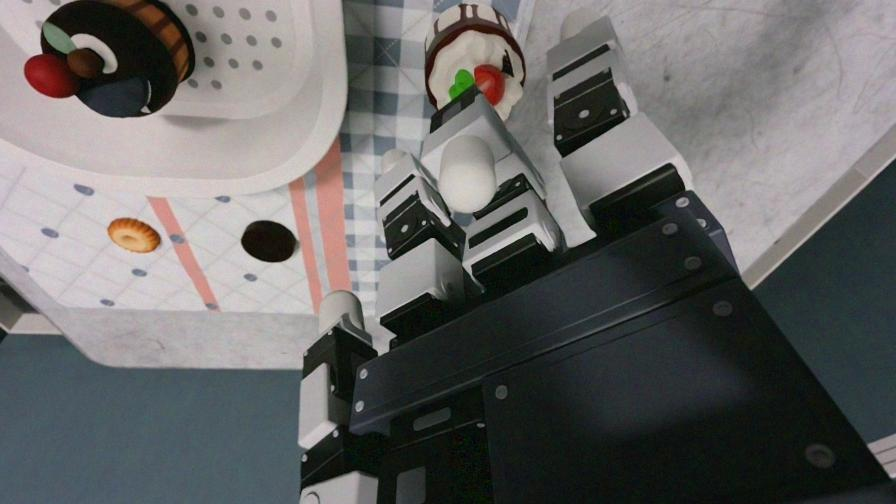

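execute_actions --actions '[[[0.003,-0.003,-0.055,0,0,0,0.754,0.22,0.576,0.696,0.95,0,-0.88,-0.6,0.754,-0.22,0.576,0.696,0.714,0.678,-0.6,0.168,0.4,-0.6,0,0,0,0,0,0,0.754,0.07,0.576,0.696,0.95,0,-0.88,-0.6,0.754,-0.1,0.576,0.696,0.714,0.678,-0.6,0.168,0.4,-0.8]],[[0,0,-0.05,0,0,0,0.754,0.22,0.576,0.696,0.95,0,-0.88,-0.6,0.754,-0.22,0.576,0.696,0.714,0.678,-0.6,0.168,0.4,-0.6,0,0,0,0,0,0,0.754,0.07,0.576,0.696,0.95,0,-0.88,-0.6,0.754,-0.1,0.576,0.696,0.714,0.678,-0.6,0.168,0.4,-0.8]]]' --cameras '["cam_left_wrist", "cam_high"]'

zoom_image --camera "cam_high" --region '[340, 140, 520, 280]'

Scene clock: 534.50 s.
left_arm: end_effector_position=(+0.2919, +0.0256, +0.1459) hand_goal=(+0.754, +0.220, +0.576, +0.696, +0.950, +0.000, -0.880, -0.600, +0.754, -0.220, +0.576, +0.696, +0.714, +0.678, -0.600, +0.168) hand_measured=(+0.752, +0.218, +0.576, +0.696, +0.948, +0.000, -0.876, -0.598, +0.752, -0.218, +0.576, +0.696, +0.714, +0.678, -0.602, +0.168) hand_current_ma=(-1, -3, +1, +0, -2, +0, +7, +4, -1, +1, +0, +0, +1, +0, -2, +0) hand_state=(goal, goal, goal, goal, goal, goal, goal, goal, goal, goal, goal, goal, goal, goal, goal, goal) hand_current_limit=0.40 hand_speed=-0.60 end_effector_quat_wxyz=(-0.001, +0.924, +0.381, -0.002) | right_arm: end_effector_position=(+0.5527, -0.1982, +0.2812) hand_goal=(+0.754, +0.070, +0.576, +0.696, +0.950, +0.000, -0.880, -0.600, +0.754, -0.100, +0.576, +0.696, +0.714, +0.678, -0.600, +0.168) hand_measured=(+0.752, +0.070, +0.576, +0.696, +0.948, +0.000, -0.872, -0.598, +0.752, -0.096, +0.576, +0.696, +0.714, +0.678, -0.600, +0.168) hand_current_ma=(+0, +0, +0, +0, +0, +0, +2, +0, +0, +0, +0, +0, +0, +0, +0, +0) hand_state=(goal, goal, goal, goal, goal, goal, goal, goal, goal, goal, goal, goal, goal, goal, goal, goal) hand_current_limit=0.40 hand_speed=-0.80 end_effector_quat_wxyz=(-0.007, +0.130, +0.992, -0.002)
Joint positions: left_arm=[-0.997 1.259 0.945 -1.26 0.004 -0.17] | right_arm=[-0.073 1.571 1.625 -1.639 0.002 -1.349]
Joint torques (N m): left_arm=[-0.5 -7.65 8.35 0.61 -0.25 0.08] | right_arm=[1.03 -11.69 13.48 0.36 -0.27 -0.16]
Heat: left arm: hottest elbow 39 °C; right arm: hottest elbow 45 °C.
Hand target: left_arm +0.2963, +0.0234, +0.1438; -0.001, +0.924, +0.383, +0.000 | right_arm +0.5636, -0.1937, +0.2890; -0.001, +0.121, +0.993, +0.000
Off the commanded pose: left_arm 0.005 m, 0 deg | right_arm 0.014 m, 1 deg.
Step readings (end_effector_position of left_arm | right_arm):
0: (+0.2902, +0.0279, +0.2093) | (+0.5527, -0.1982, +0.2812)
1: (+0.2902, +0.0279, +0.2091) | (+0.5527, -0.1982, +0.2812)
2: (+0.2907, +0.0272, +0.2079) | (+0.5527, -0.1982, +0.2812)
4: (+0.2918, +0.0257, +0.2022) | (+0.5527, -0.1982, +0.2812)
8: (+0.2902, +0.0279, +0.1828) | (+0.5527, -0.1982, +0.2812)
15: (+0.2912, +0.0264, +0.1743) | (+0.5527, -0.1982, +0.2812)
16: (+0.2914, +0.0262, +0.1744) | (+0.5527, -0.1982, +0.2812)
17: (+0.2919, +0.0255, +0.1735) | (+0.5527, -0.1982, +0.2812)
19: (+0.2930, +0.0240, +0.1691) | (+0.5527, -0.1982, +0.2812)
23: (+0.2910, +0.0268, +0.1531) | (+0.5527, -0.1982, +0.2812)
30: (+0.2917, +0.0259, +0.1458) | (+0.5527, -0.1982, +0.2812)
camera_calibration:
cam_left_wrist: T_world_to_cam=[[-0.989736, -0.137369, 0.0394131, 0.245541], [-0.0736341, 0.72654, 0.683168, -0.138267], [-0.122481, 0.673253, -0.729197, 0.252612], [0, 0, 0, 1]] pos_world=[0.263779, -0.0358861, 0.268986]
Images, in order (width x height): cam_high 896x504, cam_left_wrist 896x504.

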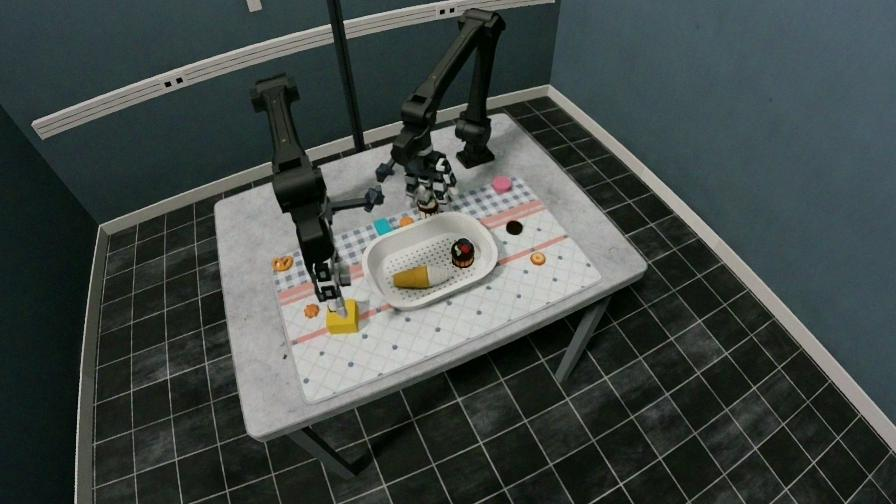

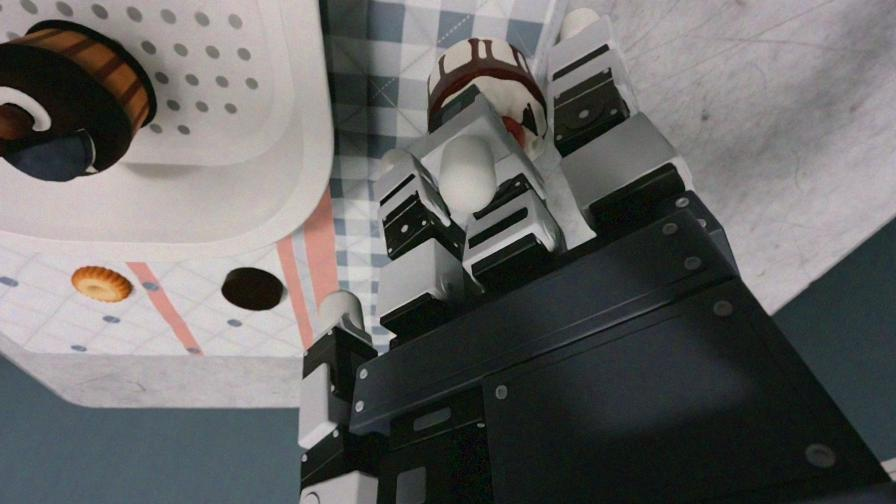

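Scaled by 2.800 from the camera's 896x504 image, which has a finer 1280x720 frame.

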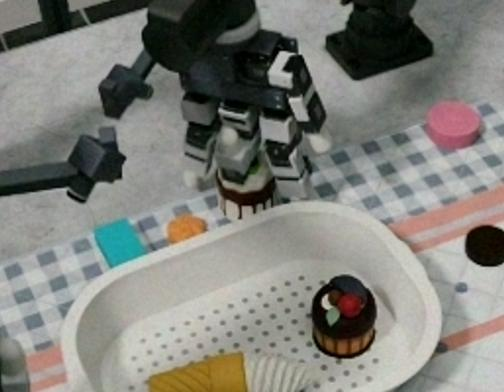

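execute_actions --actions '[[[0,0,0.003,0,0,0,0.754,0.05,0.576,0.696,0.95,0,-0.88,-0.6,0.754,-0.04,0.576,0.696,0.714,0.678,-0.6,0.168,0.4,-0.7,0,0,0,0,0,0,0.754,0.07,0.576,0.696,0.95,0,-0.88,-0.6,0.754,-0.1,0.576,0.696,0.714,0.678,-0.6,0.168,0.4,-0.8]],[[0,0,0,0,0,0,0.754,-0.18,0.576,0.696,0.95,0,-0.88,-0.6,0.754,0.18,0.576,0.696,0.714,0.678,-0.6,0.168,0.4,-0.75,0,0,0,0,0,0,0.754,0.07,0.576,0.696,0.95,0,-0.88,-0.6,0.754,-0.1,0.576,0.696,0.714,0.678,-0.6,0.168,0.4,-0.8]],[[0,0,0,0,0,0,0.754,-0.18,0.576,0.696,0.95,0,-0.88,-0.6,0.754,0.18,0.576,0.696,0.714,0.678,-0.6,0.168,0.4,-0.75,0,0,0,0,0,0,0.754,0.07,0.576,0.696,0.95,0,-0.88,-0.6,0.754,-0.1,0.576,0.696,0.714,0.678,-0.6,0.168,0.4,-0.8]]]' --cameras '["cam_left_wrist"]'

Scene clock: 555.10 s.
left_arm: end_effector_position=(+0.2919, +0.0256, +0.1459) hand_goal=(+0.754, -0.180, +0.576, +0.696, +0.950, +0.000, -0.880, -0.600, +0.754, +0.180, +0.576, +0.696, +0.714, +0.678, -0.600, +0.168) hand_measured=(+0.752, +0.066, +0.576, +0.696, +0.948, +0.000, -0.876, -0.598, +0.752, -0.044, +0.576, +0.696, +0.714, +0.678, -0.602, +0.168) hand_current_ma=(-1, +385, +1, +0, -2, +0, +7, +4, -1, -385, +0, +0, +1, +0, -2, +0) hand_state=(goal, blocked, goal, goal, goal, goal, goal, goal, goal, blocked, goal, goal, goal, goal, goal, goal) hand_current_limit=0.40 hand_speed=-0.75 end_effector_quat_wxyz=(-0.001, +0.924, +0.381, -0.002) | right_arm: end_effector_position=(+0.5527, -0.1982, +0.2812) hand_goal=(+0.754, +0.070, +0.576, +0.696, +0.950, +0.000, -0.880, -0.600, +0.754, -0.100, +0.576, +0.696, +0.714, +0.678, -0.600, +0.168) hand_measured=(+0.752, +0.070, +0.576, +0.696, +0.948, +0.000, -0.872, -0.598, +0.752, -0.096, +0.576, +0.696, +0.714, +0.678, -0.600, +0.168) hand_current_ma=(+0, +0, +0, +0, +0, +0, +2, +0, +0, +0, +0, +0, +0, +0, +0, +0) hand_state=(goal, goal, goal, goal, goal, goal, goal, goal, goal, goal, goal, goal, goal, goal, goal, goal) hand_current_limit=0.40 hand_speed=-0.80 end_effector_quat_wxyz=(-0.007, +0.130, +0.992, -0.002)
Joint positions: left_arm=[-0.997 1.259 0.945 -1.26 0.004 -0.17] | right_arm=[-0.073 1.571 1.625 -1.639 0.002 -1.349]
Joint torques (N m): left_arm=[-0.5 -7.77 8.66 0.4 -0.24 0.08] | right_arm=[0.91 -11.58 13.48 0.39 -0.27 -0.17]
Heat: left arm: hottest elbow 38 °C; right arm: hottest elbow 45 °C.
Hand target: left_arm +0.2963, +0.0234, +0.1456; -0.001, +0.924, +0.383, +0.000 | right_arm +0.5636, -0.1937, +0.2890; -0.001, +0.121, +0.993, +0.000
Off the commanded pose: left_arm 0.005 m, 0 deg | right_arm 0.014 m, 1 deg.
Step readings (end_effector_position of left_arm | right_arm):
0: (+0.2919, +0.0256, +0.1459) | (+0.5527, -0.1982, +0.2812)
1: (+0.2919, +0.0256, +0.1459) | (+0.5527, -0.1982, +0.2812)
2: (+0.2919, +0.0256, +0.1459) | (+0.5527, -0.1982, +0.2812)
4: (+0.2919, +0.0256, +0.1459) | (+0.5527, -0.1982, +0.2812)
8: (+0.2919, +0.0256, +0.1459) | (+0.5527, -0.1982, +0.2812)
15: (+0.2919, +0.0256, +0.1459) | (+0.5527, -0.1982, +0.2812)
16: (+0.2919, +0.0256, +0.1459) | (+0.5527, -0.1982, +0.2812)
17: (+0.2919, +0.0256, +0.1459) | (+0.5527, -0.1982, +0.2812)
19: (+0.2919, +0.0256, +0.1459) | (+0.5527, -0.1982, +0.2812)
23: (+0.2919, +0.0256, +0.1459) | (+0.5527, -0.1982, +0.2812)
30: (+0.2919, +0.0256, +0.1459) | (+0.5527, -0.1982, +0.2812)
31: (+0.2919, +0.0256, +0.1459) | (+0.5527, -0.1982, +0.2812)
32: (+0.2919, +0.0256, +0.1459) | (+0.5527, -0.1982, +0.2812)
34: (+0.2919, +0.0256, +0.1459) | (+0.5527, -0.1982, +0.2812)
38: (+0.2919, +0.0256, +0.1459) | (+0.5527, -0.1982, +0.2812)
45: (+0.2919, +0.0256, +0.1459) | (+0.5527, -0.1982, +0.2812)
camera_calibration:
cam_left_wrist: T_world_to_cam=[[-0.989736, -0.137369, 0.0394131, 0.245541], [-0.0736341, 0.72654, 0.683168, -0.138267], [-0.122481, 0.673253, -0.729197, 0.252612], [0, 0, 0, 1]] pos_world=[0.263779, -0.0358861, 0.268986]
Images, in order (width x height): cam_left_wrist 896x504.

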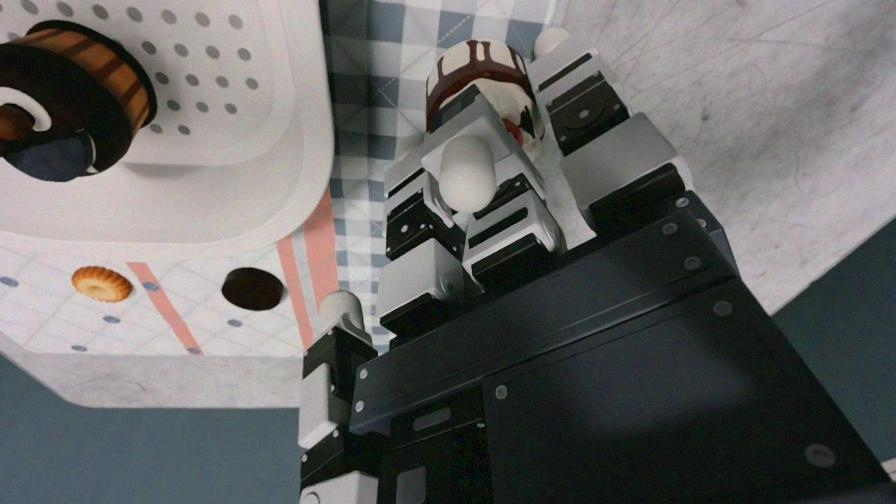

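execute_actions --actions '[[[0,0,0.04,0,0,0,0.754,-0.18,0.576,0.696,0.95,0,-0.88,-0.6,0.754,0.18,0.576,0.696,0.714,0.678,-0.6,0.168,0.4,-0.75,0,0,0,0,0,0,0.754,0.07,0.576,0.696,0.95,0,-0.88,-0.6,0.754,-0.1,0.576,0.696,0.714,0.678,-0.6,0.168,0.4,-0.8]],[[0,0,0.05,0,0,0,0.754,-0.18,0.576,0.696,0.95,0,-0.88,-0.6,0.754,0.18,0.576,0.696,0.714,0.678,-0.6,0.168,0.4,-0.75,0,0,0,0,0,0,0.754,0.07,0.576,0.696,0.95,0,-0.88,-0.6,0.754,-0.1,0.576,0.696,0.714,0.678,-0.6,0.168,0.4,-0.8]]]' --cameras '["cam_left_wrist"]'

Scene clock: 564.93 s.
left_arm: end_effector_position=(+0.2864, +0.0335, +0.1712) hand_goal=(+0.754, -0.180, +0.576, +0.696, +0.950, +0.000, -0.880, -0.600, +0.754, +0.180, +0.576, +0.696, +0.714, +0.678, -0.600, +0.168) hand_measured=(+0.752, +0.066, +0.576, +0.696, +0.948, +0.000, -0.876, -0.598, +0.754, -0.044, +0.576, +0.696, +0.714, +0.678, -0.602, +0.168) hand_current_ma=(-4, +385, +0, +0, -2, +0, +7, +4, -1, -385, +0, +0, +1, +0, -2, +0) hand_state=(goal, blocked, goal, goal, goal, goal, goal, goal, goal, blocked, goal, goal, goal, goal, goal, goal) hand_current_limit=0.40 hand_speed=-0.75 end_effector_quat_wxyz=(-0.028, +0.924, +0.381, -0.008) | right_arm: end_effector_position=(+0.5527, -0.1982, +0.2812) hand_goal=(+0.754, +0.070, +0.576, +0.696, +0.950, +0.000, -0.880, -0.600, +0.754, -0.100, +0.576, +0.696, +0.714, +0.678, -0.600, +0.168) hand_measured=(+0.752, +0.070, +0.576, +0.696, +0.948, +0.000, -0.872, -0.598, +0.752, -0.096, +0.576, +0.696, +0.714, +0.678, -0.600, +0.168) hand_current_ma=(+0, +0, +0, +0, +0, +0, +2, +0, +0, +0, +0, +0, +0, +0, +0, +0) hand_state=(goal, goal, goal, goal, goal, goal, goal, goal, goal, goal, goal, goal, goal, goal, goal, goal) hand_current_limit=0.40 hand_speed=-0.80 end_effector_quat_wxyz=(-0.007, +0.130, +0.992, -0.002)
Joint positions: left_arm=[-0.997 1.248 1.015 -1.397 0.004 -0.17] | right_arm=[-0.073 1.571 1.625 -1.639 0.002 -1.349]
Joint torques (N m): left_arm=[-0.44 -9.99 12.3 -0.24 -0.24 0.07] | right_arm=[0.91 -11.58 13.44 0.4 -0.28 -0.16]
Heat: left arm: hottest elbow 38 °C; right arm: hottest elbow 45 °C.
Hand target: left_arm +0.2963, +0.0234, +0.1996; -0.001, +0.924, +0.383, +0.000 | right_arm +0.5636, -0.1937, +0.2890; -0.001, +0.121, +0.993, +0.000
Off the commanded pose: left_arm 0.032 m, 3 deg | right_arm 0.014 m, 1 deg.
Step readings (end_effector_position of left_arm | right_arm):
0: (+0.2919, +0.0256, +0.1459) | (+0.5527, -0.1982, +0.2812)
1: (+0.2919, +0.0256, +0.1459) | (+0.5527, -0.1982, +0.2812)
2: (+0.2916, +0.0260, +0.1457) | (+0.5527, -0.1982, +0.2812)
4: (+0.2898, +0.0286, +0.1447) | (+0.5527, -0.1982, +0.2812)
8: (+0.2858, +0.0343, +0.1427) | (+0.5527, -0.1982, +0.2812)
15: (+0.2843, +0.0363, +0.1421) | (+0.5527, -0.1982, +0.2812)
16: (+0.2842, +0.0365, +0.1422) | (+0.5527, -0.1982, +0.2812)
17: (+0.2836, +0.0374, +0.1429) | (+0.5527, -0.1982, +0.2812)
19: (+0.2833, +0.0378, +0.1475) | (+0.5527, -0.1982, +0.2812)
23: (+0.2855, +0.0348, +0.1625) | (+0.5527, -0.1982, +0.2812)
30: (+0.2869, +0.0328, +0.1714) | (+0.5527, -0.1982, +0.2812)
camera_calibration:
cam_left_wrist: T_world_to_cam=[[-0.988103, -0.13974, 0.064222, 0.23562], [-0.0516115, 0.694681, 0.717464, -0.172858], [-0.144872, 0.705614, -0.693629, 0.264315], [0, 0, 0, 1]] pos_world=[0.262187, -0.0334977, 0.292223]
Images, in order (width x height): cam_left_wrist 896x504.

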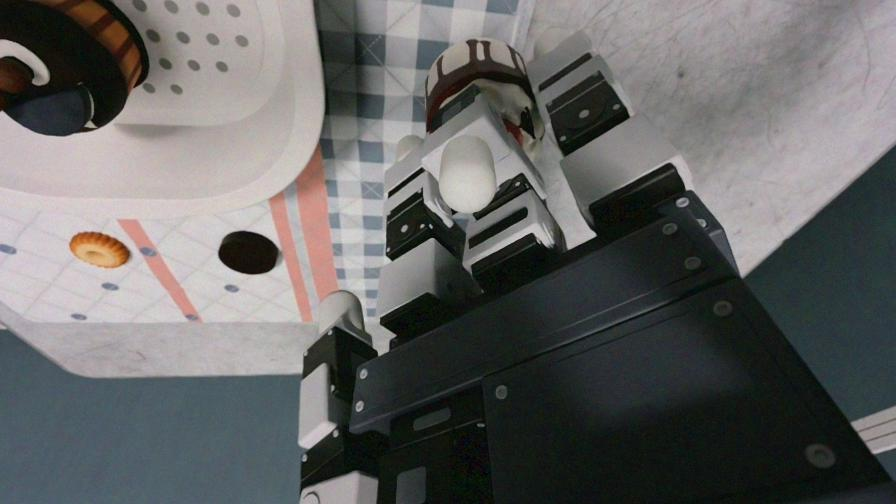

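execute_actions --actions '[[[0,0,0.07,0,0,0,0.754,-0.18,0.576,0.696,0.95,0,-0.88,-0.6,0.754,0.18,0.576,0.696,0.714,0.678,-0.6,0.168,0.4,-0.75,-0.06,-0.09,0,0,0,0,0.754,0.07,0.576,0.696,0.95,0,-0.88,-0.6,0.754,-0.1,0.576,0.696,0.714,0.678,-0.6,0.168,0.4,-0.8]],[[0,0,0.07,0,0,0,0.754,-0.18,0.576,0.696,0.95,0,-0.88,-0.6,0.754,0.18,0.576,0.696,0.714,0.678,-0.6,0.168,0.4,-0.75,-0.06,-0.09,0,0,0,0,0.754,0.07,0.576,0.696,0.95,0,-0.88,-0.6,0.754,-0.1,0.576,0.696,0.714,0.678,-0.6,0.168,0.4,-0.8]],[[0.065,-0.0422,0,0,0,-0.074,0.754,-0.18,0.576,0.696,0.95,0,-0.88,-0.6,0.754,0.18,0.576,0.696,0.714,0.678,-0.6,0.168,0.4,-0.75,0,0,0,0,0,0,0.754,0.07,0.576,0.696,0.95,0,-0.88,-0.6,0.754,-0.1,0.576,0.696,0.714,0.678,-0.6,0.168,0.4,-0.8]],[[0.065,-0.0422,0,0,0,-0.074,0.754,-0.18,0.576,0.696,0.95,0,-0.88,-0.6,0.754,0.18,0.576,0.696,0.714,0.678,-0.6,0.168,0.4,-0.75,0,0,0,0,0,0,0.754,0.07,0.576,0.696,0.95,0,-0.88,-0.6,0.754,-0.1,0.576,0.696,0.714,0.678,-0.6,0.168,0.4,-0.8]],[[0.065,-0.0422,0,0,0,-0.074,0.754,-0.18,0.576,0.696,0.95,0,-0.88,-0.6,0.754,0.18,0.576,0.696,0.714,0.678,-0.6,0.168,0.4,-0.75,0,0,0,0,0,0,0.754,0.07,0.576,0.696,0.95,0,-0.88,-0.6,0.754,-0.1,0.576,0.696,0.714,0.678,-0.6,0.168,0.4,-0.8]]]' --cameras '["cam_high", "cam_left_wrist"]'

zoom_image --camera "cam_high" --region '[320, 160, 560, 330]'

Scene clock: 608.67 s.
left_arm: end_effector_position=(+0.4020, -0.0460, +0.2645) hand_goal=(+0.754, -0.180, +0.576, +0.696, +0.950, +0.000, -0.880, -0.600, +0.754, +0.180, +0.576, +0.696, +0.714, +0.678, -0.600, +0.168) hand_measured=(+0.752, +0.066, +0.576, +0.696, +0.948, +0.000, -0.876, -0.598, +0.754, -0.042, +0.576, +0.696, +0.714, +0.678, -0.602, +0.168) hand_current_ma=(-4, +385, +0, +0, -1, +0, +7, +4, +0, -385, +0, +0, +1, +0, -2, +0) hand_state=(goal, blocked, goal, goal, goal, goal, goal, goal, goal, blocked, goal, goal, goal, goal, goal, goal) hand_current_limit=0.40 hand_speed=-0.75 end_effector_quat_wxyz=(-0.014, +0.999, +0.047, -0.010) | right_arm: end_effector_position=(+0.4922, -0.3054, +0.2883) hand_goal=(+0.754, +0.070, +0.576, +0.696, +0.950, +0.000, -0.880, -0.600, +0.754, -0.100, +0.576, +0.696, +0.714, +0.678, -0.600, +0.168) hand_measured=(+0.752, +0.070, +0.576, +0.696, +0.948, +0.000, -0.872, -0.598, +0.752, -0.098, +0.576, +0.696, +0.714, +0.678, -0.600, +0.168) hand_current_ma=(+0, +0, +0, +0, +0, +0, +2, +0, +0, +0, +0, +0, +0, +0, +0, +0) hand_state=(goal, goal, goal, goal, goal, goal, goal, goal, goal, goal, goal, goal, goal, goal, goal, goal) hand_current_limit=0.40 hand_speed=-0.80 end_effector_quat_wxyz=(-0.004, +0.129, +0.992, +0.000)
Joint positions: left_arm=[-0.765 1.567 1.581 -1.617 -0.006 0.75] | right_arm=[-0.333 1.458 1.515 -1.636 0.002 -1.611]
Joint torques (N m): left_arm=[-0.09 -13.74 13.04 -0.18 0.1 0.16] | right_arm=[0.79 -12.04 9.44 0.88 -0.28 -0.16]
Heat: left arm: hottest elbow 41 °C; right arm: hottest elbow 46 °C.
Hand target: left_arm +0.4132, -0.0527, +0.2837; -0.001, +0.999, +0.044, +0.000 | right_arm +0.4917, -0.3019, +0.2891; +0.000, +0.121, +0.993, +0.000
Off the commanded pose: left_arm 0.023 m, 2 deg | right_arm 0.004 m, 1 deg.
Step readings (end_effector_position of left_arm | right_arm):
0: (+0.2864, +0.0335, +0.1712) | (+0.5527, -0.1982, +0.2812)
1: (+0.2863, +0.0337, +0.1713) | (+0.5526, -0.1983, +0.2812)
2: (+0.2855, +0.0348, +0.1721) | (+0.5522, -0.1992, +0.2813)
4: (+0.2847, +0.0360, +0.1782) | (+0.5496, -0.2044, +0.2814)
8: (+0.2867, +0.0331, +0.2004) | (+0.5378, -0.2320, +0.2816)
15: (+0.2884, +0.0306, +0.2151) | (+0.5306, -0.2527, +0.2891)
16: (+0.2882, +0.0310, +0.2152) | (+0.5301, -0.2525, +0.2891)
17: (+0.2873, +0.0323, +0.2161) | (+0.5283, -0.2534, +0.2885)
19: (+0.2859, +0.0342, +0.2225) | (+0.5199, -0.2582, +0.2852)
23: (+0.2882, +0.0310, +0.2449) | (+0.5023, -0.2863, +0.2825)
30: (+0.2895, +0.0290, +0.2564) | (+0.4936, -0.3064, +0.2881)
31: (+0.2894, +0.0291, +0.2564) | (+0.4933, -0.3061, +0.2883)
32: (+0.2898, +0.0283, +0.2572) | (+0.4931, -0.3060, +0.2883)
34: (+0.2950, +0.0255, +0.2606) | (+0.4928, -0.3058, +0.2883)
38: (+0.3158, +0.0194, +0.2679) | (+0.4925, -0.3055, +0.2883)
45: (+0.3240, +0.0122, +0.2622) | (+0.4923, -0.3054, +0.2883)
46: (+0.3234, +0.0110, +0.2617) | (+0.4923, -0.3054, +0.2883)
47: (+0.3246, +0.0096, +0.2618) | (+0.4923, -0.3054, +0.2883)
49: (+0.3302, +0.0030, +0.2646) | (+0.4922, -0.3054, +0.2883)
53: (+0.3544, -0.0081, +0.2682) | (+0.4922, -0.3054, +0.2883)
60: (+0.3641, -0.0151, +0.2603) | (+0.4922, -0.3054, +0.2883)
61: (+0.3638, -0.0163, +0.2606) | (+0.4922, -0.3054, +0.2883)
62: (+0.3644, -0.0179, +0.2615) | (+0.4922, -0.3054, +0.2883)
64: (+0.3704, -0.0251, +0.2661) | (+0.4922, -0.3054, +0.2883)
68: (+0.3929, -0.0380, +0.2717) | (+0.4922, -0.3054, +0.2883)
75: (+0.4042, -0.0435, +0.2610) | (+0.4922, -0.3054, +0.2883)
camera_calibration:
cam_left_wrist: T_world_to_cam=[[-0.851206, 0.520752, 0.0653146, 0.307759], [0.415567, 0.592744, 0.689898, -0.363818], [0.320551, 0.614387, -0.720954, 0.217847], [0, 0, 0, 1]] pos_world=[0.343326, -0.0784579, 0.387954]
Images, in order (width x height): cam_high 896x504, cam_left_wrist 896x504.

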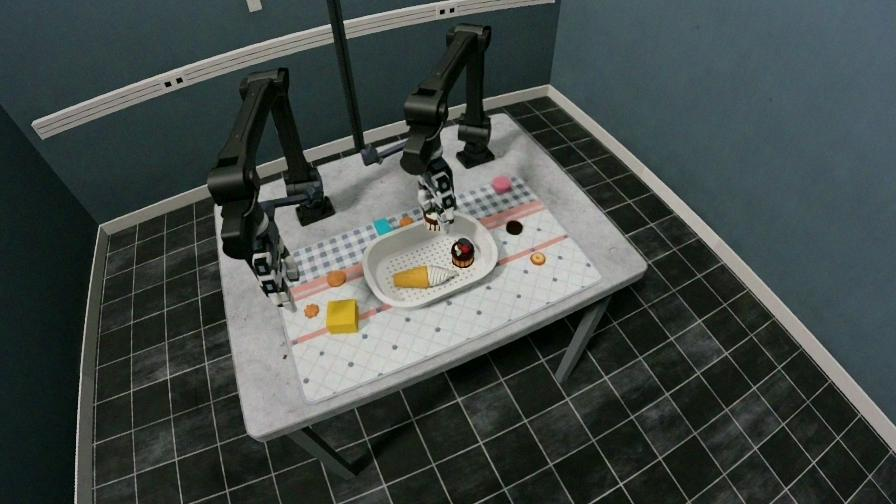

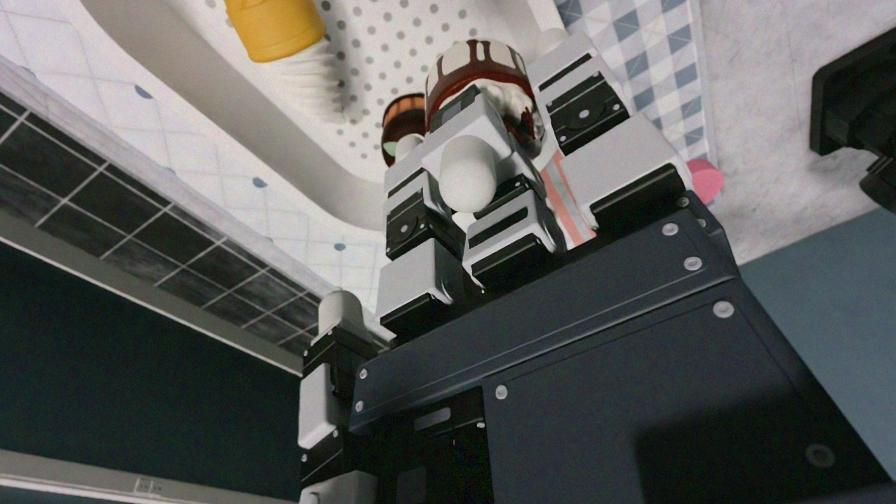

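Scaled by 2.100 from the camera's 896x504 image, which has a finer 1280x720 frame.

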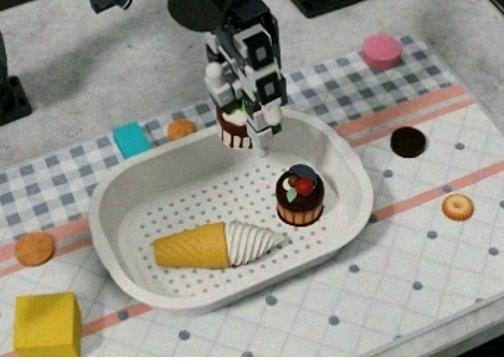

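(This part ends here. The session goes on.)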